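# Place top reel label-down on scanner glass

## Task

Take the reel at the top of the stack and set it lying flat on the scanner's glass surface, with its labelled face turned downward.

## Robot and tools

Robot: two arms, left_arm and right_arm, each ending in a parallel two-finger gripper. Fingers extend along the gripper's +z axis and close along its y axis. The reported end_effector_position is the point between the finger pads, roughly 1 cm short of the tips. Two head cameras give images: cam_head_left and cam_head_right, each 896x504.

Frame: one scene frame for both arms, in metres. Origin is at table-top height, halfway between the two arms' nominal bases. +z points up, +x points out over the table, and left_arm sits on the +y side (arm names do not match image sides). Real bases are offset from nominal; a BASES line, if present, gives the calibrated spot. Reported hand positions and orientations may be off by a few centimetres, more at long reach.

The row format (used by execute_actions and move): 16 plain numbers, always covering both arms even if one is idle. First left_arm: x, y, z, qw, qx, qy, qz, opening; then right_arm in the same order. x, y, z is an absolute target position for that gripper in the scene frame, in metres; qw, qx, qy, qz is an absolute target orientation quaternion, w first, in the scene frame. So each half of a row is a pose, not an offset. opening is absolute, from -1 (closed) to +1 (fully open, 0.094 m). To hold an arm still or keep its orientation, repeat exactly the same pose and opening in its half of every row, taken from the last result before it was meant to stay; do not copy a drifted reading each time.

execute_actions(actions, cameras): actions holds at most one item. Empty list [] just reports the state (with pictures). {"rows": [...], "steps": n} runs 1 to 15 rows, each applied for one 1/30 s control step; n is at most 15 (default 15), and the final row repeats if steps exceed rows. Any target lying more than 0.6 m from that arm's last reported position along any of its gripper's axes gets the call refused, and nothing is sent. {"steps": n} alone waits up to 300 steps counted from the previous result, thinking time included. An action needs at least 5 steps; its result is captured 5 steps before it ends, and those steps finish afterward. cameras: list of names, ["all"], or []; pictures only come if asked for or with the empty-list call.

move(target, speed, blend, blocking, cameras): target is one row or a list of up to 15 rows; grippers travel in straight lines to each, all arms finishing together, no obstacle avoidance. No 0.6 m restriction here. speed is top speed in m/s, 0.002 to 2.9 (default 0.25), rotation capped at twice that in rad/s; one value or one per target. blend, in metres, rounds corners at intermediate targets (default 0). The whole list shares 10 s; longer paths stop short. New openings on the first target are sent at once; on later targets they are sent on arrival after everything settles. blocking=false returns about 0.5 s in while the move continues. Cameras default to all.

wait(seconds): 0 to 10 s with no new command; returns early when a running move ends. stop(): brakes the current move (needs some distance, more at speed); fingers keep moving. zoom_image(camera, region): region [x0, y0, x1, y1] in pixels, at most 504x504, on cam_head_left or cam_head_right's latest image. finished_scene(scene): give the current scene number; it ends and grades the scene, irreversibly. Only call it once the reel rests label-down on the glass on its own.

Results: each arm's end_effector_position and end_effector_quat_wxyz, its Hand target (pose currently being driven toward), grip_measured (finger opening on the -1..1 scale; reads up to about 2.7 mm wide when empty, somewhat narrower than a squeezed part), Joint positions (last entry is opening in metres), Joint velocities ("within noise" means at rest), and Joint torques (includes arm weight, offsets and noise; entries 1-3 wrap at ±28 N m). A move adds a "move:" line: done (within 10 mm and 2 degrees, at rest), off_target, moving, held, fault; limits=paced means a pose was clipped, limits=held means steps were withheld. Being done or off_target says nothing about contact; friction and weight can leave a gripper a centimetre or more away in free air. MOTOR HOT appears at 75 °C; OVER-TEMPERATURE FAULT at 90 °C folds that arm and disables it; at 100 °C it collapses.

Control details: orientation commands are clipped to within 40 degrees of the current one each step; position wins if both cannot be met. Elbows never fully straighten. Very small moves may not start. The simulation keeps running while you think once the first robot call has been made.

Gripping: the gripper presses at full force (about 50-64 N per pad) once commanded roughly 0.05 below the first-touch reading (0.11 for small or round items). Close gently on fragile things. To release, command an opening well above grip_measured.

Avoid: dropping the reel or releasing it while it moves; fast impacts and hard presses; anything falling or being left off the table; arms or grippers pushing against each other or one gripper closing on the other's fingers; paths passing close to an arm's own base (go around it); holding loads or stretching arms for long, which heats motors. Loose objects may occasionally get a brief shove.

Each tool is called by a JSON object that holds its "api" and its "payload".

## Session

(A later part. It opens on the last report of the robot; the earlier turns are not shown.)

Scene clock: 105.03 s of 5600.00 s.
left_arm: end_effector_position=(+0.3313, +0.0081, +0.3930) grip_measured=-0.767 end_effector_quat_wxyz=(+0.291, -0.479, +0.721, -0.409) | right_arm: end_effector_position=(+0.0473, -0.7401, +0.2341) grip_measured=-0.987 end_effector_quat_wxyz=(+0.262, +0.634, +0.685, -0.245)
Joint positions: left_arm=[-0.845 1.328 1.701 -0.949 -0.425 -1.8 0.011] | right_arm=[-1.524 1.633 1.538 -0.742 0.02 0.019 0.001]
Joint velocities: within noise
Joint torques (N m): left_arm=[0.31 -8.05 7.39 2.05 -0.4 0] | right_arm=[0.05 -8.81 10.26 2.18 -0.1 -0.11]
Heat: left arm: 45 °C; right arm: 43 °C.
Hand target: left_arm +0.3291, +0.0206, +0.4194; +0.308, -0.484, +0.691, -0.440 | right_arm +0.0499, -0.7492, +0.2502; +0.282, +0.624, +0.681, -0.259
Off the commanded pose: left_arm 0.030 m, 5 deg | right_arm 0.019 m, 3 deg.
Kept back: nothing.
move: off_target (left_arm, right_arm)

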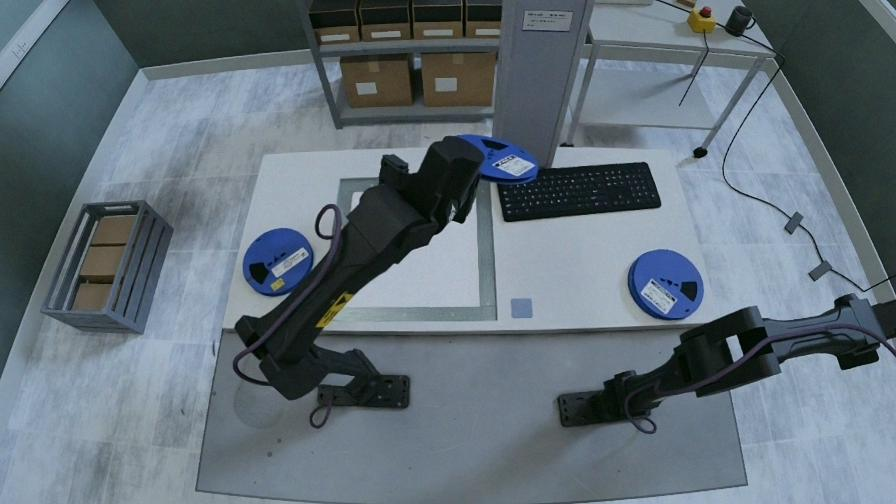

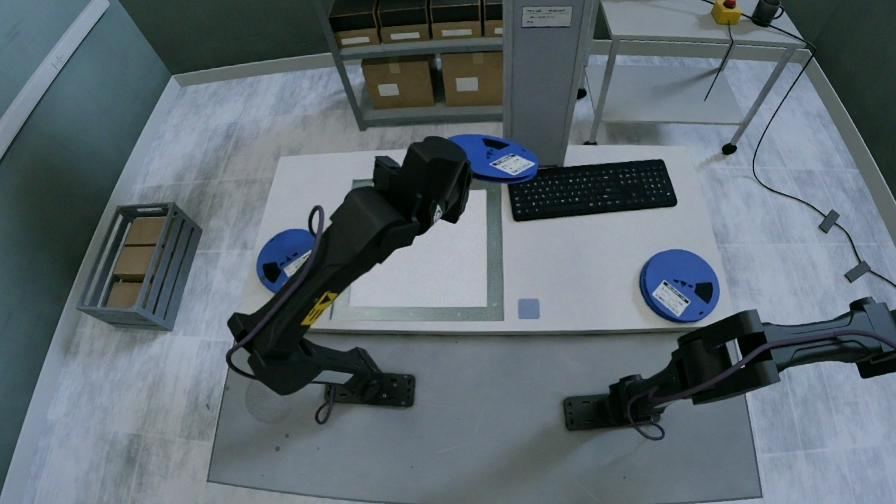

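{"api": "move", "payload": {"target": [0.34, 0.08, 0.42, 0.5321, 0.1174, 0.8352, -0.0748, -0.95, 0.05, -0.75, 0.25, 0.2822, 0.6242, 0.6812, -0.2585, -1], "speed": 0.25, "cameras": []}}

{"api": "move", "payload": {"target": [0.35, 0.11, 0.40, 0.4291, 0.6735, 0.5076, 0.3233, -0.95, 0.05, -0.75, 0.25, 0.2822, 0.6242, 0.6812, -0.2585, -1], "speed": 0.25}}

{"api": "zoom_image", "payload": {"camera": "cam_head_left", "region": [320, 100, 620, 335]}}

Scene clock: 109.00 s of 5600.00 s.
left_arm: end_effector_position=(+0.3410, +0.0769, +0.3956) grip_measured=-0.767 end_effector_quat_wxyz=(+0.494, +0.130, +0.858, -0.057) | right_arm: end_effector_position=(+0.0473, -0.7401, +0.2341) grip_measured=-0.987 end_effector_quat_wxyz=(+0.262, +0.634, +0.685, -0.245)
Joint positions: left_arm=[-0.636 1.229 1.655 -0.989 -0.332 -0.167 0.011] | right_arm=[-1.524 1.633 1.538 -0.742 0.02 0.019 0.001]
Joint velocities: within noise
Joint torques (N m): left_arm=[0.39 -6.58 6.06 2.42 -0.06 0.01] | right_arm=[0.01 -8.81 10.26 2.19 -0.1 -0.12]
Heat: left arm: 43 °C; right arm: 43 °C.
Hand target: left_arm +0.3389, +0.0807, +0.4198; +0.531, +0.117, +0.836, -0.074 | right_arm +0.0499, -0.7492, +0.2502; +0.282, +0.624, +0.681, -0.259
Off the commanded pose: left_arm 0.025 m, 6 deg | right_arm 0.019 m, 3 deg.
Kept back: nothing.
move: off_target (left_arm, right_arm)
No camera images: "cameras" was empty.

Scene clock: 112.73 s of 5600.00 s.
left_arm: end_effector_position=(+0.3511, +0.1091, +0.3765) grip_measured=-0.768 end_effector_quat_wxyz=(+0.392, +0.695, +0.519, +0.307) | right_arm: end_effector_position=(+0.0473, -0.7401, +0.2341) grip_measured=-0.987 end_effector_quat_wxyz=(+0.262, +0.634, +0.685, -0.245)
Joint positions: left_arm=[-0.46 1.151 1.513 -0.9 -0.183 1.486 0.011] | right_arm=[-1.524 1.633 1.538 -0.742 0.02 0.019 0.001]
Joint velocities: within noise
Joint torques (N m): left_arm=[0.43 -5.94 6.37 2.42 -0.02 0.03] | right_arm=[0.06 -8.77 10.22 2.19 -0.09 -0.11]
Heat: left arm: 43 °C; right arm: 43 °C.
Hand target: left_arm +0.3489, +0.1105, +0.4000; +0.428, +0.674, +0.508, +0.323 | right_arm +0.0499, -0.7492, +0.2502; +0.282, +0.624, +0.681, -0.259
Off the commanded pose: left_arm 0.024 m, 5 deg | right_arm 0.019 m, 3 deg.
Kept back: nothing.
move: off_target (left_arm, right_arm)

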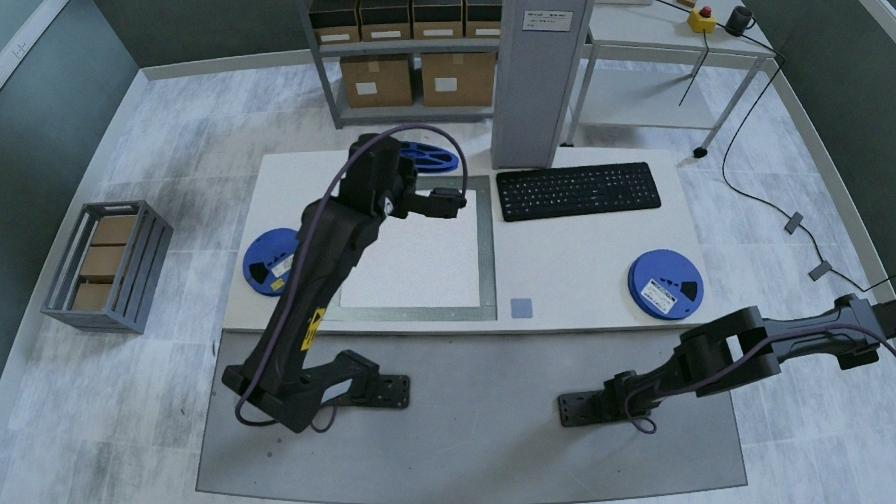

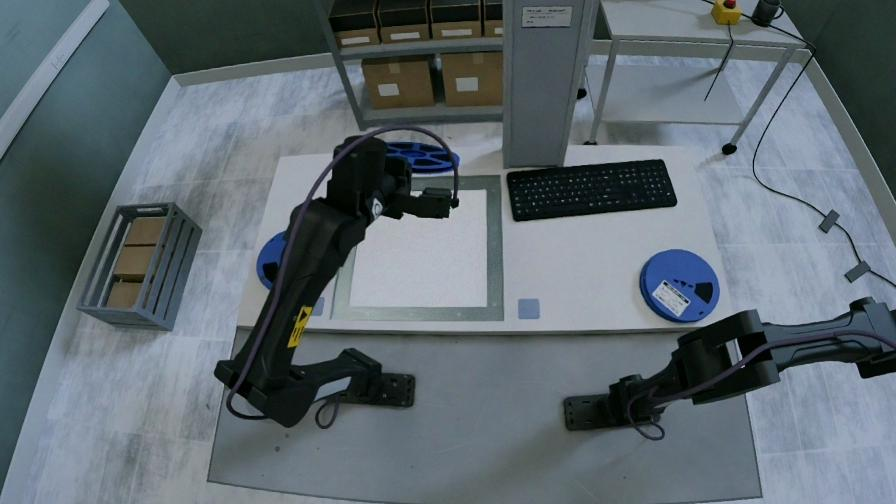

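Scaled by 1.680 from the camera's 896x504 image, which has a finer 1280x720 frame.

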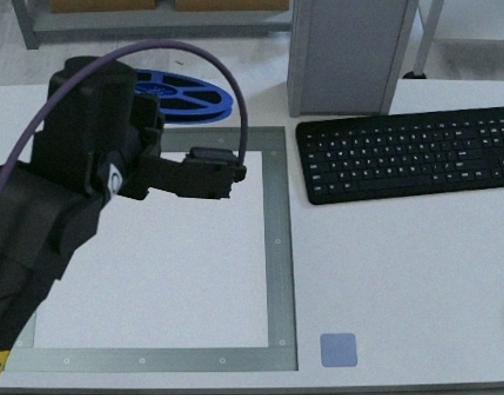

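{"api": "move", "payload": {"target": [0.36, 0.12, 0.30, 0.4291, 0.6735, 0.5076, 0.3233, -0.95, 0.05, -0.75, 0.25, 0.2822, 0.6242, 0.6812, -0.2585, -1], "speed": 0.12}}

Scene clock: 115.17 s of 5600.00 s.
left_arm: end_effector_position=(+0.3569, +0.1213, +0.2761) grip_measured=-0.768 end_effector_quat_wxyz=(+0.392, +0.694, +0.520, +0.306) | right_arm: end_effector_position=(+0.0473, -0.7401, +0.2341) grip_measured=-0.987 end_effector_quat_wxyz=(+0.262, +0.634, +0.685, -0.245)
Joint positions: left_arm=[-0.383 0.994 1.002 -0.542 -0.115 1.523 0.011] | right_arm=[-1.524 1.633 1.538 -0.742 0.02 0.019 0.001]
Joint velocities: within noise
Joint torques (N m): left_arm=[0.39 -5 7.43 2.43 0.05 0.02] | right_arm=[0.05 -8.75 10.28 2.18 -0.09 -0.11]
Heat: left arm: 43 °C; right arm: 43 °C.
Hand target: left_arm +0.3588, +0.1204, +0.3001; +0.428, +0.674, +0.508, +0.323 | right_arm +0.0499, -0.7492, +0.2502; +0.282, +0.624, +0.681, -0.259
Off the commanded pose: left_arm 0.024 m, 5 deg | right_arm 0.019 m, 3 deg.
Kept back: nothing.
move: off_target (left_arm, right_arm)

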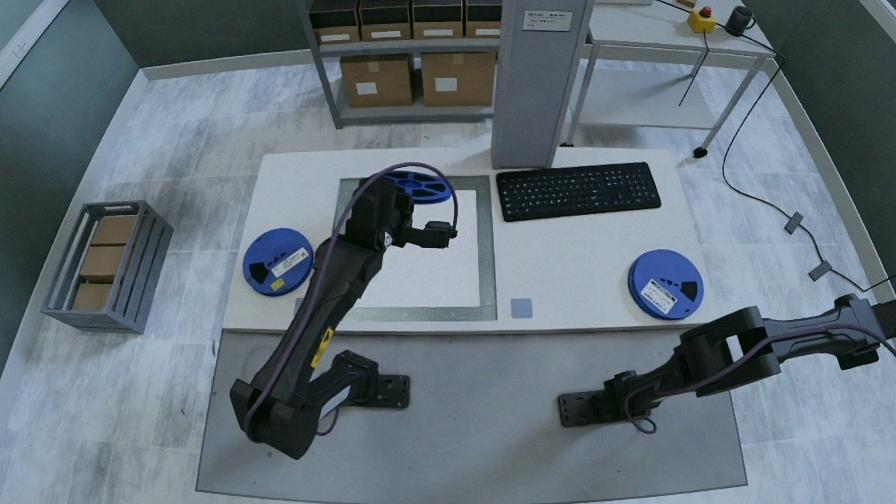

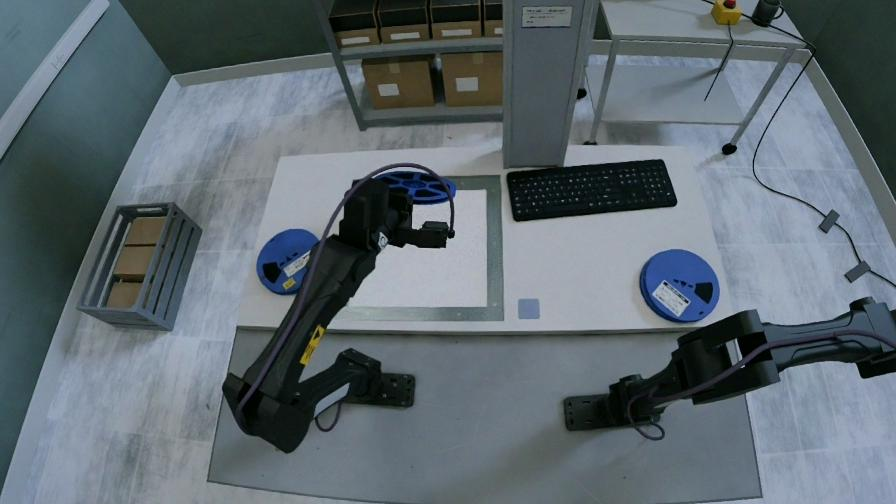

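{"api": "move", "payload": {"target": [[0.36, 0.12, 0.20, 0.4291, 0.6735, 0.5076, 0.3233, -0.95, 0.05, -0.75, 0.25, 0.2822, 0.6242, 0.6812, -0.2585, -1]], "speed": 0.1}}

{"api": "zoom_image", "payload": {"camera": "cam_head_left", "region": [320, 150, 540, 340]}}

Scene clock: 117.17 s of 5600.00 s.
left_arm: end_effector_position=(+0.3534, +0.1229, +0.1776) grip_measured=-0.768 end_effector_quat_wxyz=(+0.394, +0.694, +0.519, +0.307) | right_arm: end_effector_position=(+0.0473, -0.7401, +0.2341) grip_measured=-0.987 end_effector_quat_wxyz=(+0.262, +0.634, +0.685, -0.245)
Joint positions: left_arm=[-0.383 0.946 0.587 -0.17 -0.114 1.523 0.011] | right_arm=[-1.524 1.633 1.538 -0.742 0.02 0.019 0.001]
Joint velocities: within noise
Joint torques (N m): left_arm=[0.39 -4.25 7.6 2.41 0.06 0.01] | right_arm=[0.06 -8.77 10.25 2.2 -0.1 -0.11]
Heat: left arm: 43 °C; right arm: 43 °C.
Hand target: left_arm +0.3588, +0.1205, +0.2002; +0.428, +0.674, +0.508, +0.323 | right_arm +0.0499, -0.7492, +0.2502; +0.282, +0.624, +0.681, -0.259
Off the commanded pose: left_arm 0.023 m, 5 deg | right_arm 0.019 m, 3 deg.
Kept back: nothing.
move: off_target (left_arm, right_arm)

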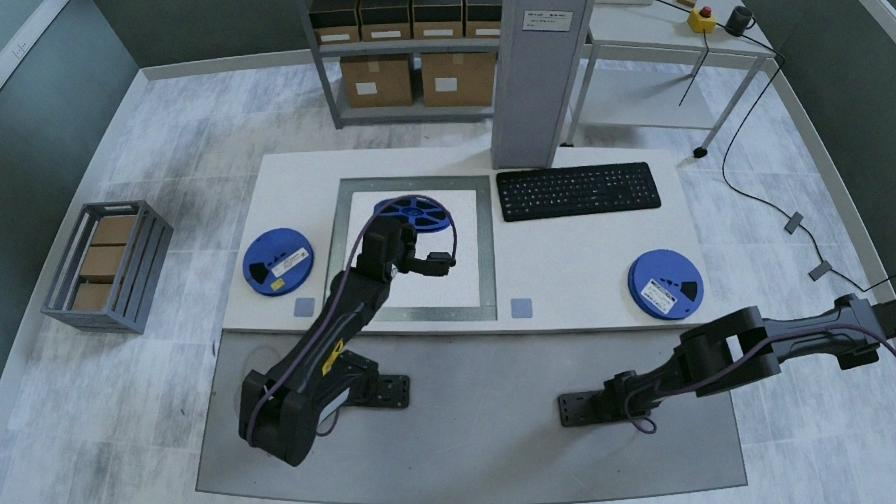

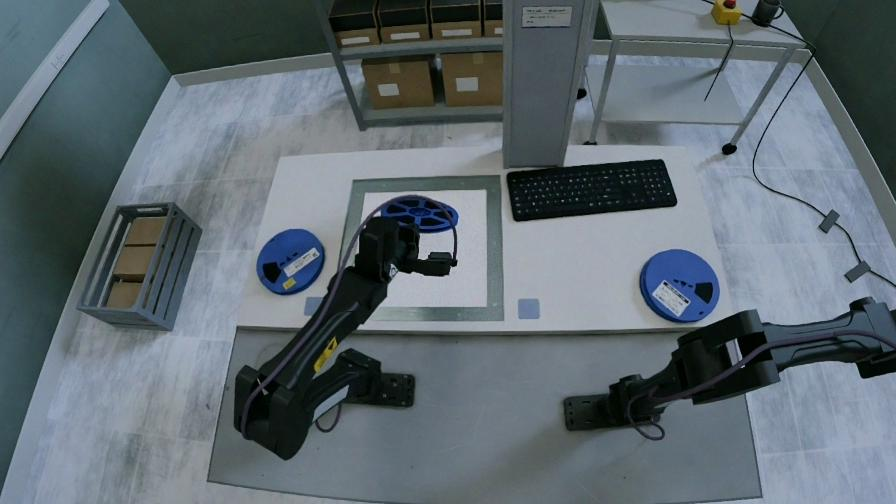

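Scaled by 2.291 from the camera's 896x504 image, which has a finer 1280x720 frame.

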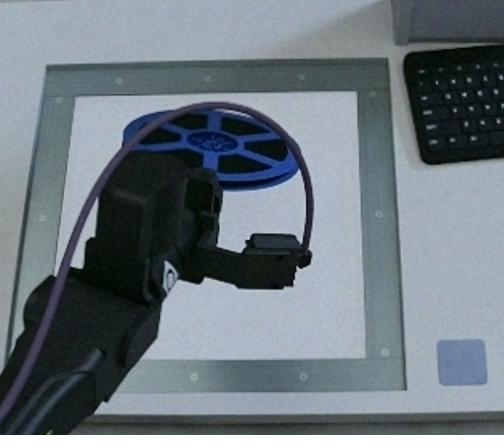

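{"api": "move", "payload": {"target": [[0.35, 0.12, 0.155, 0.4862, 0.6336, 0.4775, 0.3664, -0.95, 0.05, -0.75, 0.25, 0.2822, 0.6242, 0.6812, -0.2585, -1]], "speed": 0.08}}

{"api": "zoom_image", "payload": {"camera": "cam_head_left", "region": [320, 150, 540, 340]}}

Scene clock: 119.67 s of 5600.00 s.
left_arm: end_effector_position=(+0.3441, +0.1230, +0.1366) grip_measured=-0.767 end_effector_quat_wxyz=(+0.460, +0.654, +0.488, +0.350) | right_arm: end_effector_position=(+0.0473, -0.7401, +0.2341) grip_measured=-0.987 end_effector_quat_wxyz=(+0.262, +0.634, +0.685, -0.245)
Joint positions: left_arm=[-0.403 0.922 0.233 0.346 -0.132 1.533 0.011] | right_arm=[-1.524 1.633 1.538 -0.742 0.02 0.019 0.001]
Joint velocities: within noise
Joint torques (N m): left_arm=[-0.46 -1.65 7.09 2.61 -0.07 0.01] | right_arm=[0.02 -8.79 10.29 2.19 -0.1 -0.11]
Heat: left arm: 43 °C; right arm: 43 °C.
Hand target: left_arm +0.3491, +0.1204, +0.1551; +0.486, +0.634, +0.478, +0.366 | right_arm +0.0499, -0.7492, +0.2502; +0.282, +0.624, +0.681, -0.259
Off the commanded pose: left_arm 0.020 m, 4 deg | right_arm 0.019 m, 3 deg.
Kept back: nothing.
move: off_target (left_arm, right_arm)

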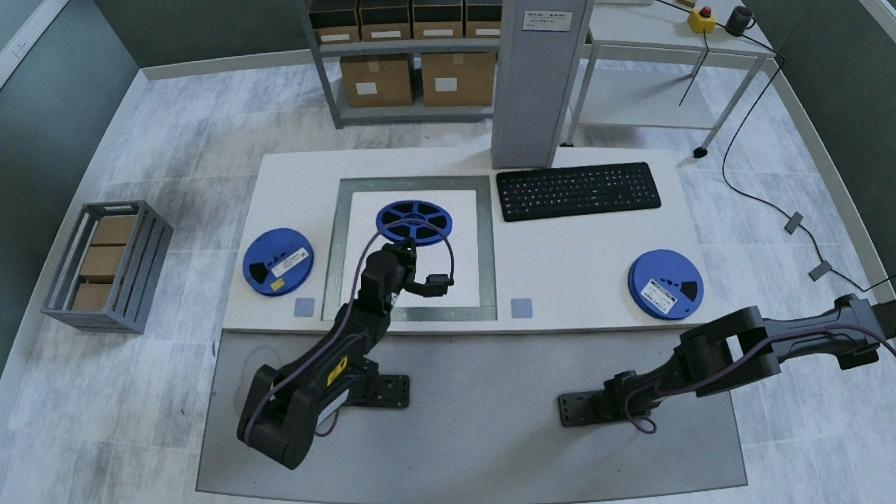

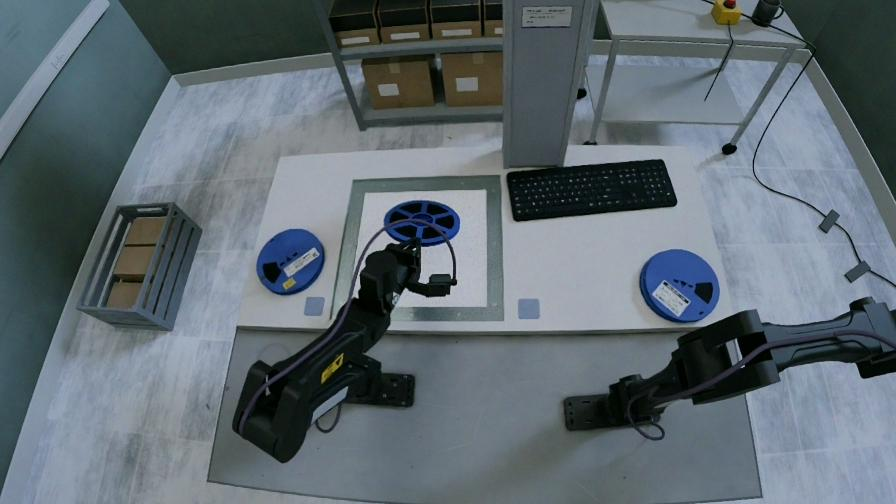

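Scaled by 2.291 from the camera's 896x504 image, which has a finer 1280x720 frame.

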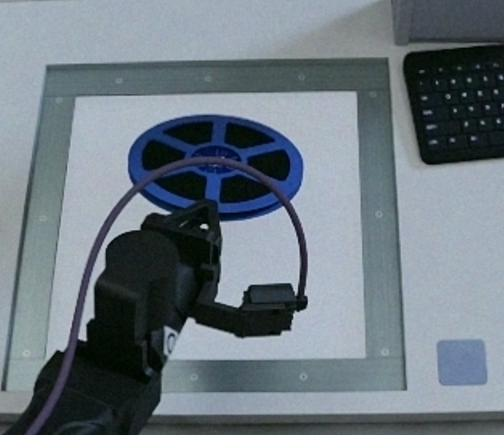

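{"api": "move", "payload": {"target": [[0.375, 0.155, 0.20, 0.5166, 0.7659, 0.3173, 0.2140, -0.95, 0.05, -0.75, 0.25, 0.2822, 0.6242, 0.6812, -0.2585, -1]], "speed": 0.12}}

{"api": "zoom_image", "payload": {"camera": "cam_head_left", "region": [300, 150, 520, 340]}}

Scene clock: 124.23 s of 5600.00 s.
left_arm: end_effector_position=(+0.3671, +0.1575, +0.1761) grip_measured=-0.768 end_effector_quat_wxyz=(+0.497, +0.771, +0.344, +0.199) | right_arm: end_effector_position=(+0.0473, -0.7401, +0.2341) grip_measured=-0.987 end_effector_quat_wxyz=(+0.262, +0.634, +0.685, -0.245)
Joint positions: left_arm=[0.194 1.163 0.664 -0.182 0.826 2.069 0.011] | right_arm=[-1.524 1.633 1.538 -0.742 0.02 0.019 0.001]
Joint velocities: within noise
Joint torques (N m): left_arm=[0.36 -3.44 10.88 1.7 0.59 0.04] | right_arm=[0.06 -8.81 10.24 2.2 -0.09 -0.11]
Heat: left arm: 43 °C; right arm: 43 °C.
Hand target: left_arm +0.3738, +0.1552, +0.1998; +0.516, +0.766, +0.317, +0.214 | right_arm +0.0499, -0.7492, +0.2502; +0.282, +0.624, +0.681, -0.259
Off the commanded pose: left_arm 0.025 m, 4 deg | right_arm 0.019 m, 3 deg.
Kept back: nothing.
move: off_target (left_arm, right_arm)

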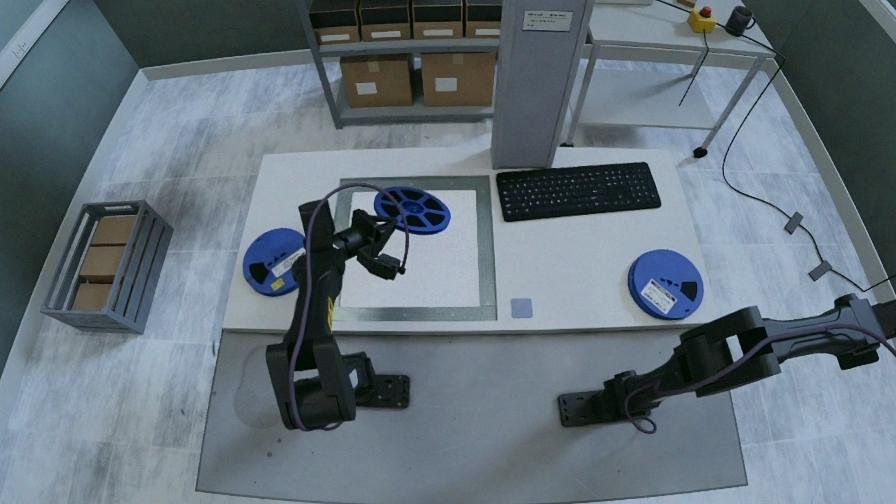

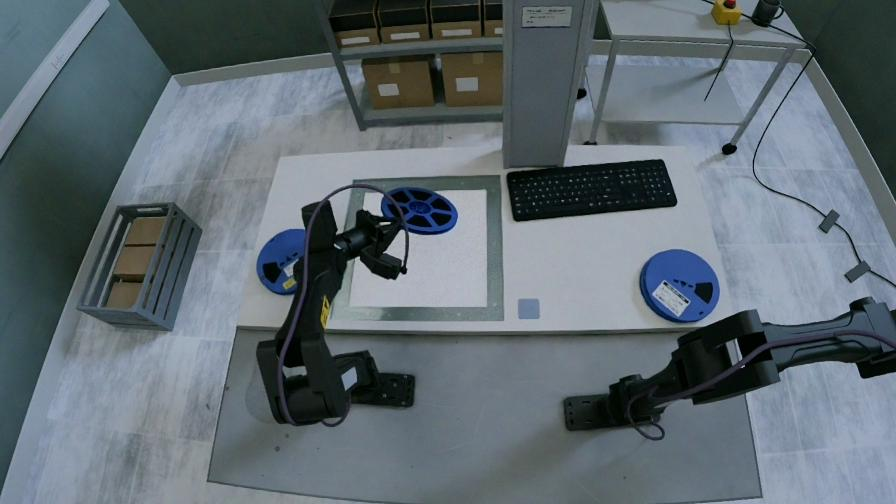

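Scaled by 2.291 from the camera's 896x504 image, which has a finer 1280x720 frame.

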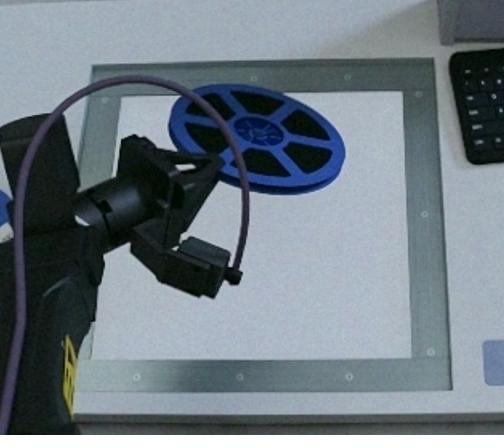

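{"api": "move", "payload": {"target": [[0.362, 0.138, 0.152, 0.5391, 0.7286, 0.3397, 0.2514, -0.95, 0.05, -0.75, 0.25, 0.2822, 0.6242, 0.6812, -0.2585, -1]], "speed": 0.1}}

{"api": "zoom_image", "payload": {"camera": "cam_head_left", "region": [300, 150, 520, 340]}}

{"api": "zoom_image", "payload": {"camera": "cam_head_right", "region": [300, 150, 520, 340]}}

Scene clock: 126.43 s of 5600.00 s.
left_arm: end_effector_position=(+0.3600, +0.1412, +0.1375) grip_measured=-0.767 end_effector_quat_wxyz=(+0.524, +0.736, +0.359, +0.234) | right_arm: end_effector_position=(+0.0473, -0.7401, +0.2341) grip_measured=-0.987 end_effector_quat_wxyz=(+0.262, +0.634, +0.685, -0.245)
Joint positions: left_arm=[0.102 1.146 0.371 0.3 0.725 1.865 0.011] | right_arm=[-1.524 1.633 1.538 -0.742 0.02 0.019 0.001]
Joint velocities: within noise
Joint torques (N m): left_arm=[-0.43 -4.56 6.34 2.22 0.27 -0.1] | right_arm=[0.02 -8.79 10.25 2.18 -0.08 -0.12]
Heat: left arm: 43 °C; right arm: 43 °C.
Hand target: left_arm +0.3616, +0.1380, +0.1519; +0.539, +0.729, +0.340, +0.251 | right_arm +0.0499, -0.7492, +0.2502; +0.282, +0.624, +0.681, -0.259
Off the commanded pose: left_arm 0.015 m, 4 deg | right_arm 0.019 m, 3 deg.
Kept back: nothing.
move: off_target (left_arm, right_arm)

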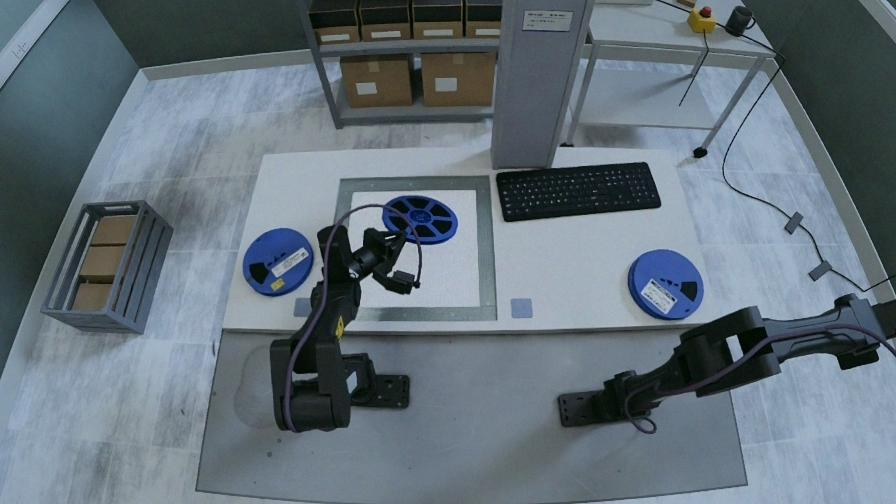

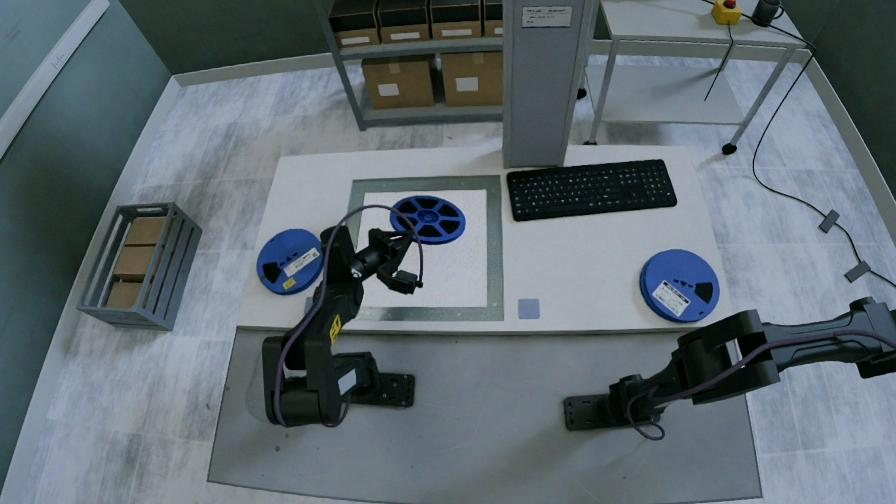

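Scaled by 2.291 from the camera's 896x504 image, which has a finer 1280x720 frame.

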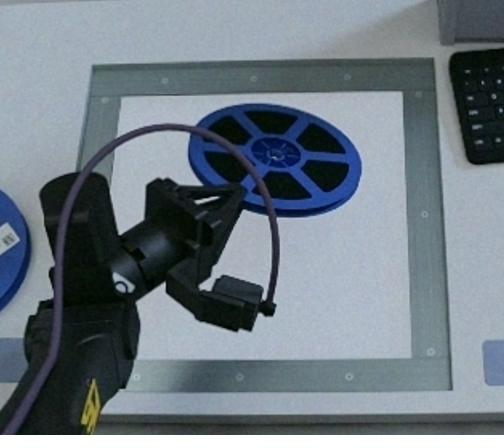

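Scaled by 2.291 from the camera's 896x504 image, which has a finer 1280x720 frame.

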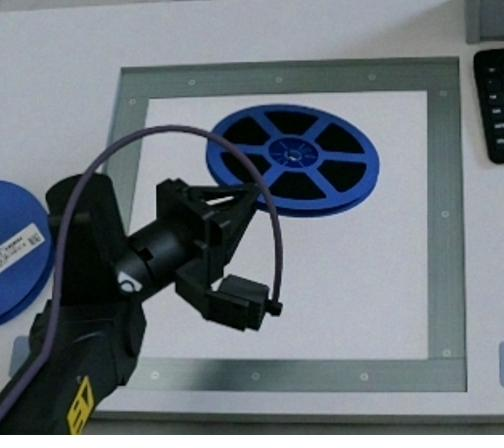

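{"api": "move", "payload": {"target": [[0.362, 0.137, 0.125, 0.5391, 0.7286, 0.3397, 0.2514, -0.95, 0.05, -0.75, 0.25, 0.2822, 0.6242, 0.6812, -0.2585, -1]], "speed": 0.04, "cameras": ["cam_head_left"]}}

{"api": "zoom_image", "payload": {"camera": "cam_head_left", "region": [330, 160, 500, 310]}}

Scene clock: 139.33 s of 5600.00 s.
left_arm: end_effector_position=(+0.3592, +0.1406, +0.1157) grip_measured=-0.767 end_effector_quat_wxyz=(+0.526, +0.735, +0.356, +0.240) | right_arm: end_effector_position=(+0.0473, -0.7401, +0.2341) grip_measured=-0.987 end_effector_quat_wxyz=(+0.262, +0.634, +0.685, -0.245)
Joint positions: left_arm=[0.099 1.232 0.297 0.477 0.72 1.863 0.011] | right_arm=[-1.524 1.633 1.538 -0.742 0.02 0.019 0.001]
Joint velocities: within noise
Joint torques (N m): left_arm=[-0.57 -2.95 5.91 2.2 0.28 -0.04] | right_arm=[0.01 -8.8 10.25 2.19 -0.08 -0.11]
Heat: left arm: 43 °C; right arm: 43 °C.
Hand target: left_arm +0.3616, +0.1370, +0.1250; +0.538, +0.729, +0.340, +0.251 | right_arm +0.0499, -0.7492, +0.2502; +0.282, +0.624, +0.681, -0.259
Off the commanded pose: left_arm 0.010 m, 3 deg | right_arm 0.019 m, 3 deg.
Kept back: nothing.
move: off_target (left_arm, right_arm)
Images, in order (width x height): cam_head_left 896x504.

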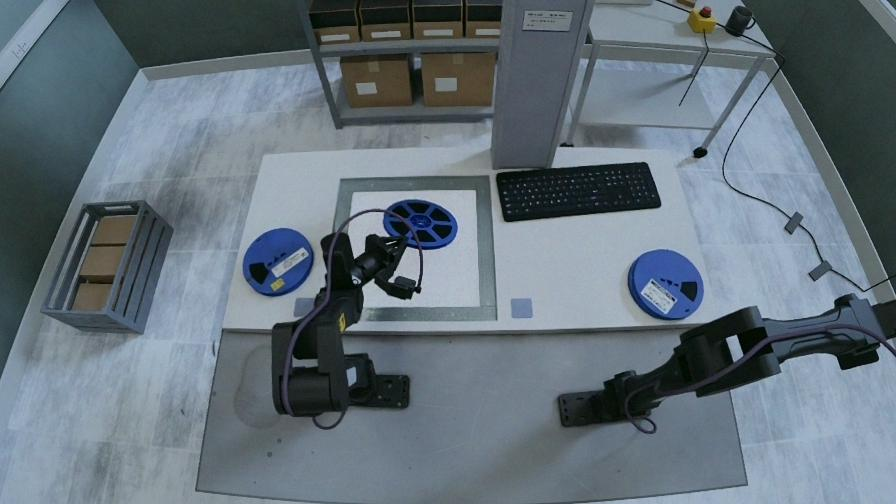

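Scaled by 2.965 from the camera's 896x504 image, which has a finer 1280x720 frame.

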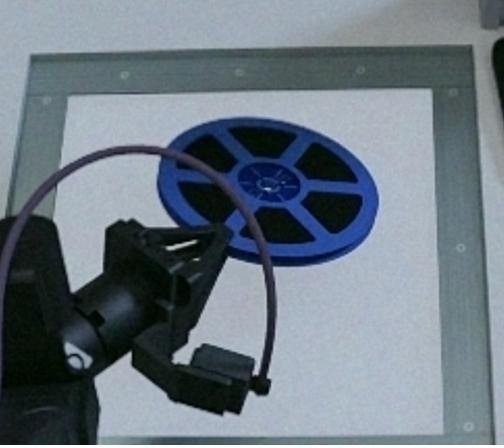

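{"api": "move", "payload": {"target": [[0.360, 0.137, 0.10, 0.5391, 0.7286, 0.3397, 0.2514, -0.95, 0.05, -0.75, 0.25, 0.2822, 0.6242, 0.6812, -0.2585, -1]], "speed": 0.03, "cameras": ["cam_head_left"]}}

{"api": "zoom_image", "payload": {"camera": "cam_head_left", "region": [330, 160, 500, 310]}}

Scene clock: 140.67 s of 5600.00 s.
left_arm: end_effector_position=(+0.3627, +0.1404, +0.1027) grip_measured=-0.769 end_effector_quat_wxyz=(+0.534, +0.729, +0.340, +0.260) | right_arm: end_effector_position=(+0.0473, -0.7401, +0.2341) grip_measured=-0.987 end_effector_quat_wxyz=(+0.262, +0.634, +0.685, -0.245)
Joint positions: left_arm=[0.099 1.356 0.239 0.713 0.724 1.862 0.011] | right_arm=[-1.524 1.633 1.538 -0.742 0.02 0.019 0.001]
Joint velocities: left_arm=[0.012 0.007 -0.022 0.154 0.051 0.022 0] | right_arm=[within noise]
Joint torques (N m): left_arm=[-0.51 -2.66 4.68 1.88 0.2 -0.09] | right_arm=[0.02 -8.81 10.29 2.19 -0.11 -0.12]
Heat: left arm: 43 °C; right arm: 43 °C.
Hand target: left_arm +0.3599, +0.1370, +0.1001; +0.539, +0.729, +0.340, +0.251 | right_arm +0.0499, -0.7492, +0.2502; +0.282, +0.624, +0.681, -0.259
Off the commanded pose: left_arm 0.005 m, 1 deg | right_arm 0.019 m, 3 deg.
Kept back: nothing.
move: off_target (right_arm)
Images, in order (width x height): cam_head_left 896x504.

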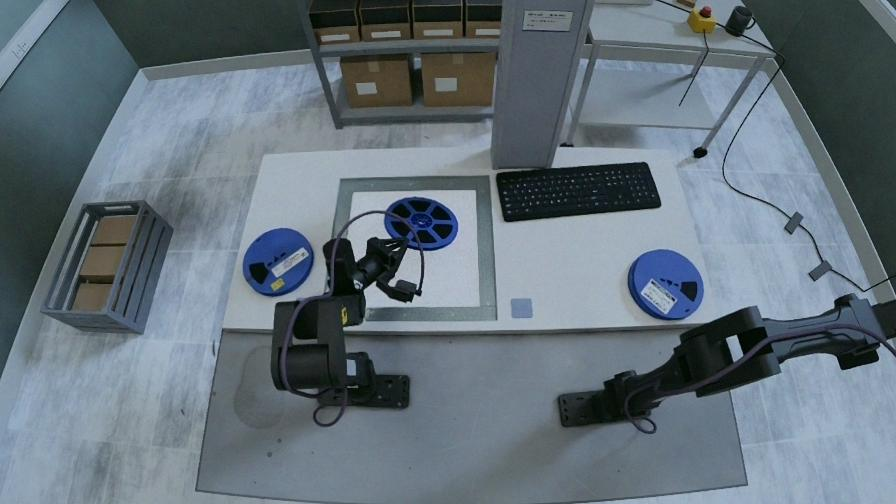

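Scaled by 2.965 from the camera's 896x504 image, which has a finer 1280x720 frame.

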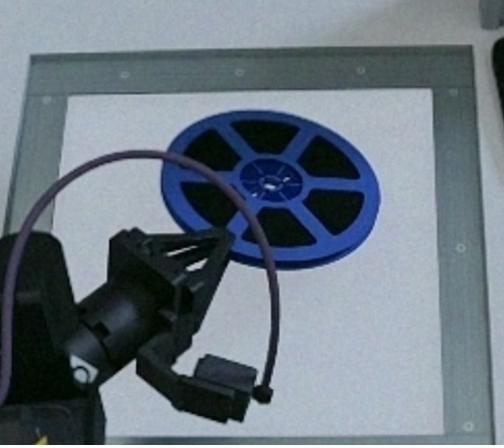

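{"api": "move", "payload": {"target": [[0.358, 0.137, 0.088, 0.5703, 0.7043, 0.3284, 0.2660, -0.95, 0.05, -0.75, 0.25, 0.2822, 0.6242, 0.6812, -0.2585, -1]], "speed": 0.03, "cameras": ["cam_head_left"]}}

{"api": "zoom_image", "payload": {"camera": "cam_head_left", "region": [330, 160, 500, 310]}}

Scene clock: 142.60 s of 5600.00 s.
left_arm: end_effector_position=(+0.3616, +0.1390, +0.0885) grip_measured=-0.769 end_effector_quat_wxyz=(+0.562, +0.708, +0.330, +0.273) | right_arm: end_effector_position=(+0.0473, -0.7401, +0.2341) grip_measured=-0.987 end_effector_quat_wxyz=(+0.262, +0.634, +0.685, -0.245)
Joint positions: left_arm=[0.105 1.586 0.161 1.121 0.748 1.798 0.011] | right_arm=[-1.524 1.633 1.538 -0.742 0.02 0.019 0.001]
Joint velocities: within noise
Joint torques (N m): left_arm=[0.2 -3.08 2.89 2.08 0.28 -0.14] | right_arm=[-0.01 -8.83 10.25 2.18 -0.09 -0.11]
Heat: left arm: 43 °C; right arm: 43 °C.
Hand target: left_arm +0.3580, +0.1370, +0.0881; +0.570, +0.705, +0.329, +0.266 | right_arm +0.0499, -0.7492, +0.2502; +0.282, +0.624, +0.681, -0.259
Off the commanded pose: left_arm 0.004 m, 1 deg | right_arm 0.019 m, 3 deg.
Kept back: nothing.
move: off_target (right_arm)
Images, in order (width x height): cam_head_left 896x504.

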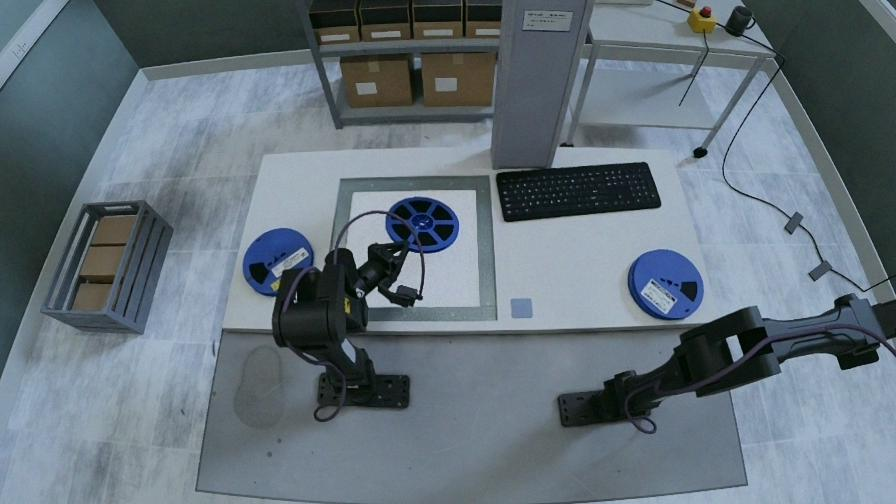

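Scaled by 2.965 from the camera's 896x504 image, which has a finer 1280x720 frame.

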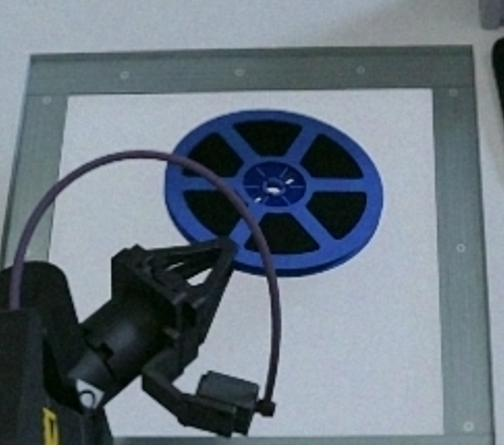

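{"api": "move", "payload": {"target": [[0.364, 0.137, 0.075, 0.5886, 0.6892, 0.3213, 0.2744, -0.95, 0.05, -0.75, 0.25, 0.2822, 0.6242, 0.6812, -0.2585, -1]], "speed": 0.03, "cameras": ["cam_head_left"]}}

{"api": "zoom_image", "payload": {"camera": "cam_head_left", "region": [330, 160, 500, 310]}}

Scene clock: 144.10 s of 5600.00 s.
left_arm: end_effector_position=(+0.3652, +0.1373, +0.0726) grip_measured=-0.771 end_effector_quat_wxyz=(+0.579, +0.699, +0.324, +0.268) | right_arm: end_effector_position=(+0.0473, -0.7401, +0.2341) grip_measured=-0.987 end_effector_quat_wxyz=(+0.262, +0.634, +0.685, -0.245)
Joint positions: left_arm=[0.112 1.829 0.16 1.404 0.781 1.76 0.011] | right_arm=[-1.524 1.633 1.538 -0.742 0.02 0.019 0.001]
Joint velocities: within noise
Joint torques (N m): left_arm=[-0.02 -2.4 1.63 2.63 0.11 -0.17] | right_arm=[0.05 -8.75 10.26 2.17 -0.09 -0.11]
Heat: left arm: 43 °C; right arm: 43 °C.
Hand target: left_arm +0.3639, +0.1370, +0.0753; +0.587, +0.691, +0.321, +0.273 | right_arm +0.0499, -0.7492, +0.2502; +0.282, +0.624, +0.681, -0.259
Off the commanded pose: left_arm 0.003 m, 2 deg | right_arm 0.019 m, 3 deg.
Kept back: nothing.
move: off_target (right_arm)
Images, in order (width x height): cam_head_left 896x504.

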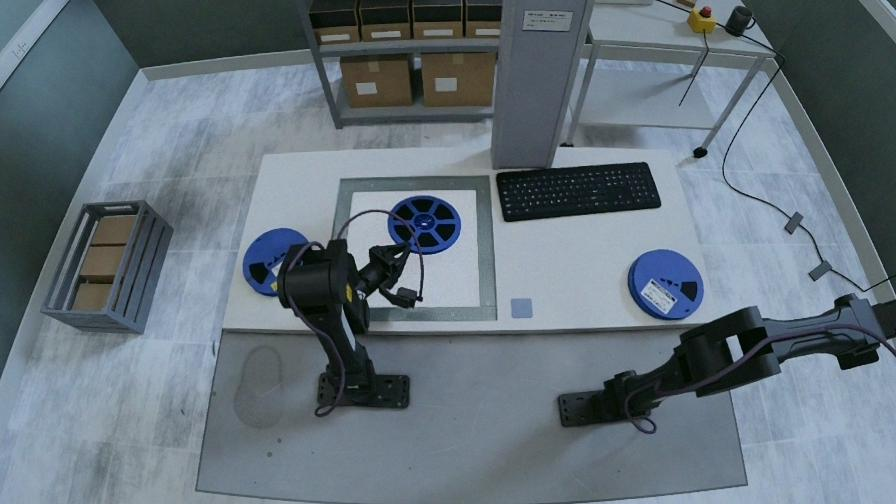

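Scaled by 2.965 from the camera's 896x504 image, which has a finer 1280x720 frame.

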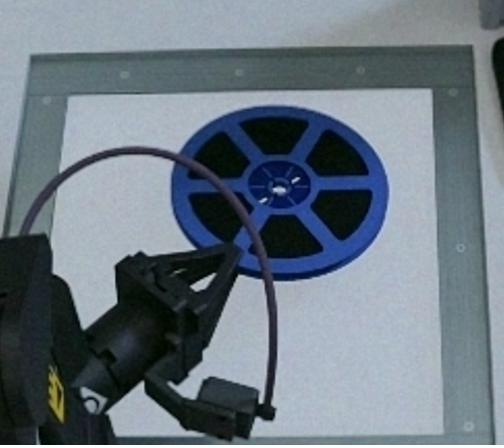

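{"api": "move", "payload": {"target": [[0.358, 0.138, 0.062, 0.6123, 0.6682, 0.3116, 0.2855, -0.95, 0.05, -0.75, 0.25, 0.2822, 0.6242, 0.6812, -0.2585, -1]], "speed": 0.025, "cameras": ["cam_head_left"]}}

{"api": "zoom_image", "payload": {"camera": "cam_head_left", "region": [330, 160, 500, 310]}}

Scene clock: 146.27 s of 5600.00 s.
left_arm: end_effector_position=(+0.3632, +0.1374, +0.0665) grip_measured=-0.771 end_effector_quat_wxyz=(+0.582, +0.705, +0.311, +0.261) | right_arm: end_effector_position=(+0.0473, -0.7401, +0.2341) grip_measured=-0.987 end_effector_quat_wxyz=(+0.262, +0.634, +0.685, -0.245)
Joint positions: left_arm=[0.133 1.879 0.168 1.431 0.83 1.786 0.011] | right_arm=[-1.524 1.633 1.538 -0.742 0.02 0.019 0.001]
Joint velocities: within noise
Joint torques (N m): left_arm=[0.06 0.57 0.16 3.05 0.07 -0.29] | right_arm=[0.01 -8.77 10.28 2.2 -0.09 -0.11]
Heat: left arm: 44 °C; right arm: 43 °C.
Hand target: left_arm +0.3578, +0.1380, +0.0630; +0.587, +0.697, +0.315, +0.264 | right_arm +0.0499, -0.7492, +0.2502; +0.282, +0.624, +0.681, -0.259
Off the commanded pose: left_arm 0.007 m, 6 deg | right_arm 0.019 m, 3 deg.
joint sent to its limit (left arm) — joint 4 (wrist pitch), upper limit.
Kept back: nothing.
move: off_target (left_arm, right_arm)
Images, in order (width x height): cam_head_left 896x504.

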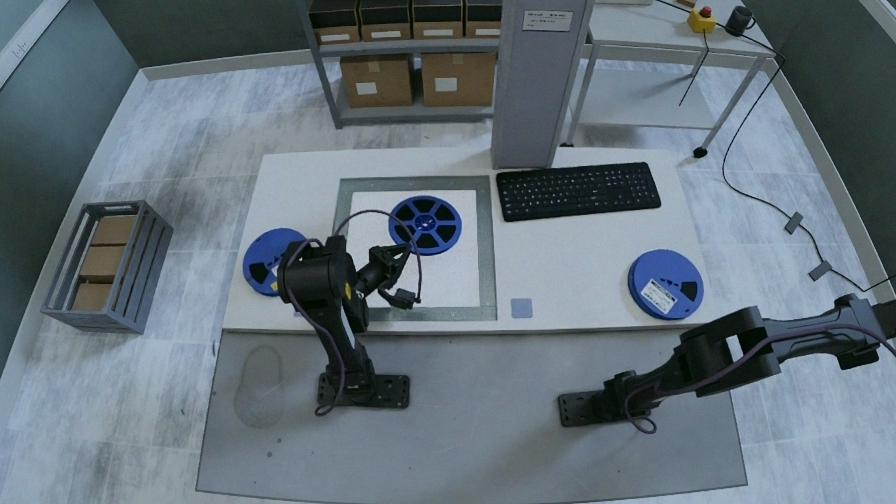

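Scaled by 2.965 from the camera's 896x504 image, which has a finer 1280x720 frame.

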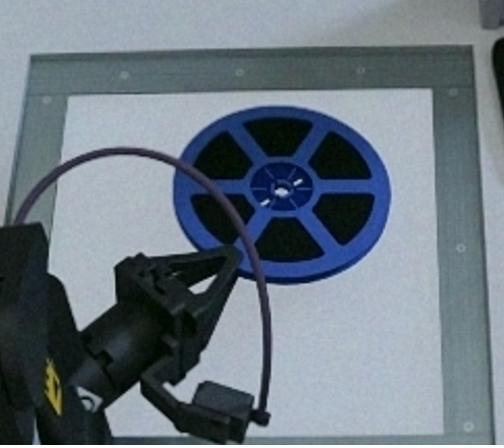

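{"api": "execute_actions", "payload": {"actions": [{"rows":[[0.360,0.138,0.064,0.582,0.705,0.311,0.261,-0.80,0.05,-0.75,0.25,0.2822,0.6242,0.6812,-0.2585,-1],[0.360,0.138,0.064,0.582,0.705,0.311,0.261,-0.77,0.05,-0.75,0.25,0.2822,0.6242,0.6812,-0.2585,-1],[0.360,0.138,0.064,0.582,0.705,0.311,0.261,-0.75,0.05,-0.75,0.25,0.2822,0.6242,0.6812,-0.2585,-1],[0.360,0.138,0.064,0.582,0.705,0.311,0.261,-0.735,0.05,-0.75,0.25,0.2822,0.6242,0.6812,-0.2585,-1],[0.360,0.138,0.064,0.582,0.705,0.311,0.261,-0.72,0.05,-0.75,0.25,0.2822,0.6242,0.6812,-0.2585,-1],[0.360,0.138,0.064,0.582,0.705,0.311,0.261,-0.705,0.05,-0.75,0.25,0.2822,0.6242,0.6812,-0.2585,-1],[0.360,0.138,0.064,0.582,0.705,0.311,0.261,-0.69,0.05,-0.75,0.25,0.2822,0.6242,0.6812,-0.2585,-1],[0.360,0.138,0.064,0.582,0.705,0.311,0.261,-0.675,0.05,-0.75,0.25,0.2822,0.6242,0.6812,-0.2585,-1],[0.360,0.138,0.064,0.582,0.705,0.311,0.261,-0.66,0.05,-0.75,0.25,0.2822,0.6242,0.6812,-0.2585,-1],[0.360,0.138,0.064,0.582,0.705,0.311,0.261,-0.65,0.05,-0.75,0.25,0.2822,0.6242,0.6812,-0.2585,-1]],"steps":15}], "cameras": ["cam_head_left"]}}

{"api": "zoom_image", "payload": {"camera": "cam_head_left", "region": [330, 160, 500, 310]}}

Scene clock: 147.50 s of 5600.00 s.
left_arm: end_effector_position=(+0.3644, +0.1378, +0.0686) grip_measured=-0.657 end_effector_quat_wxyz=(+0.582, +0.705, +0.306, +0.265) | right_arm: end_effector_position=(+0.0473, -0.7401, +0.2341) grip_measured=-0.987 end_effector_quat_wxyz=(+0.262, +0.634, +0.685, -0.245)
Joint positions: left_arm=[0.134 1.872 0.173 1.425 0.833 1.794 0.016] | right_arm=[-1.524 1.633 1.538 -0.742 0.02 0.019 0.001]
Joint velocities: left_arm=[0.017 0.012 0.012 0.051 0.022 0.125 0.013] | right_arm=[within noise]
Joint torques (N m): left_arm=[0.23 -3.74 1.14 2.02 0.12 -0.02] | right_arm=[0.06 -8.77 10.29 2.18 -0.1 -0.1]
Heat: left arm: 44 °C; right arm: 43 °C.
Steps of this call (1-27: nothing new was sent; 28-37: this action's first 10). Readings (end_effector_position of left_arm | right_arm):
28: (+0.3639, +0.1375, +0.0685) | (+0.0473, -0.7401, +0.2341)
29: (+0.3644, +0.1377, +0.0686) | (+0.0473, -0.7401, +0.2341)
31: (+0.3644, +0.1378, +0.0686) | (+0.0473, -0.7401, +0.2341)
35: (+0.3644, +0.1378, +0.0686) | (+0.0473, -0.7401, +0.2341)
37: the state above
Images, in order (width x height): cam_head_left 896x504.

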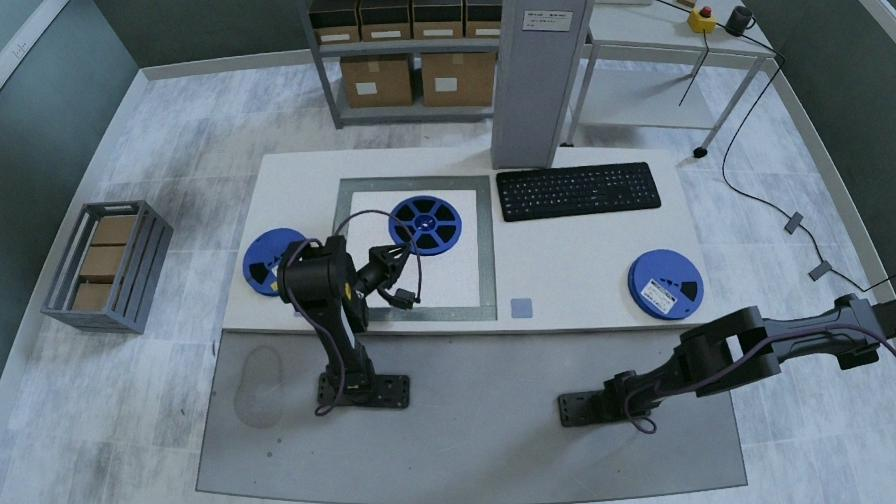

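Scaled by 2.965 from the camera's 896x504 image, which has a finer 1280x720 frame.

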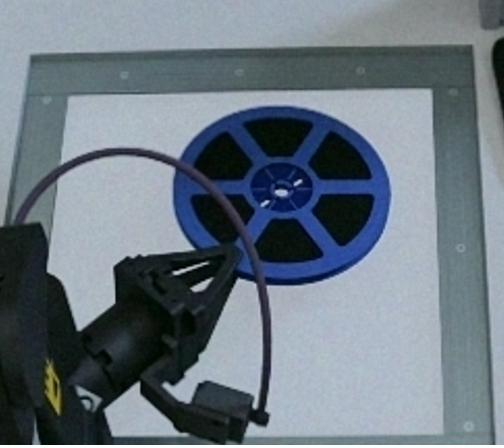

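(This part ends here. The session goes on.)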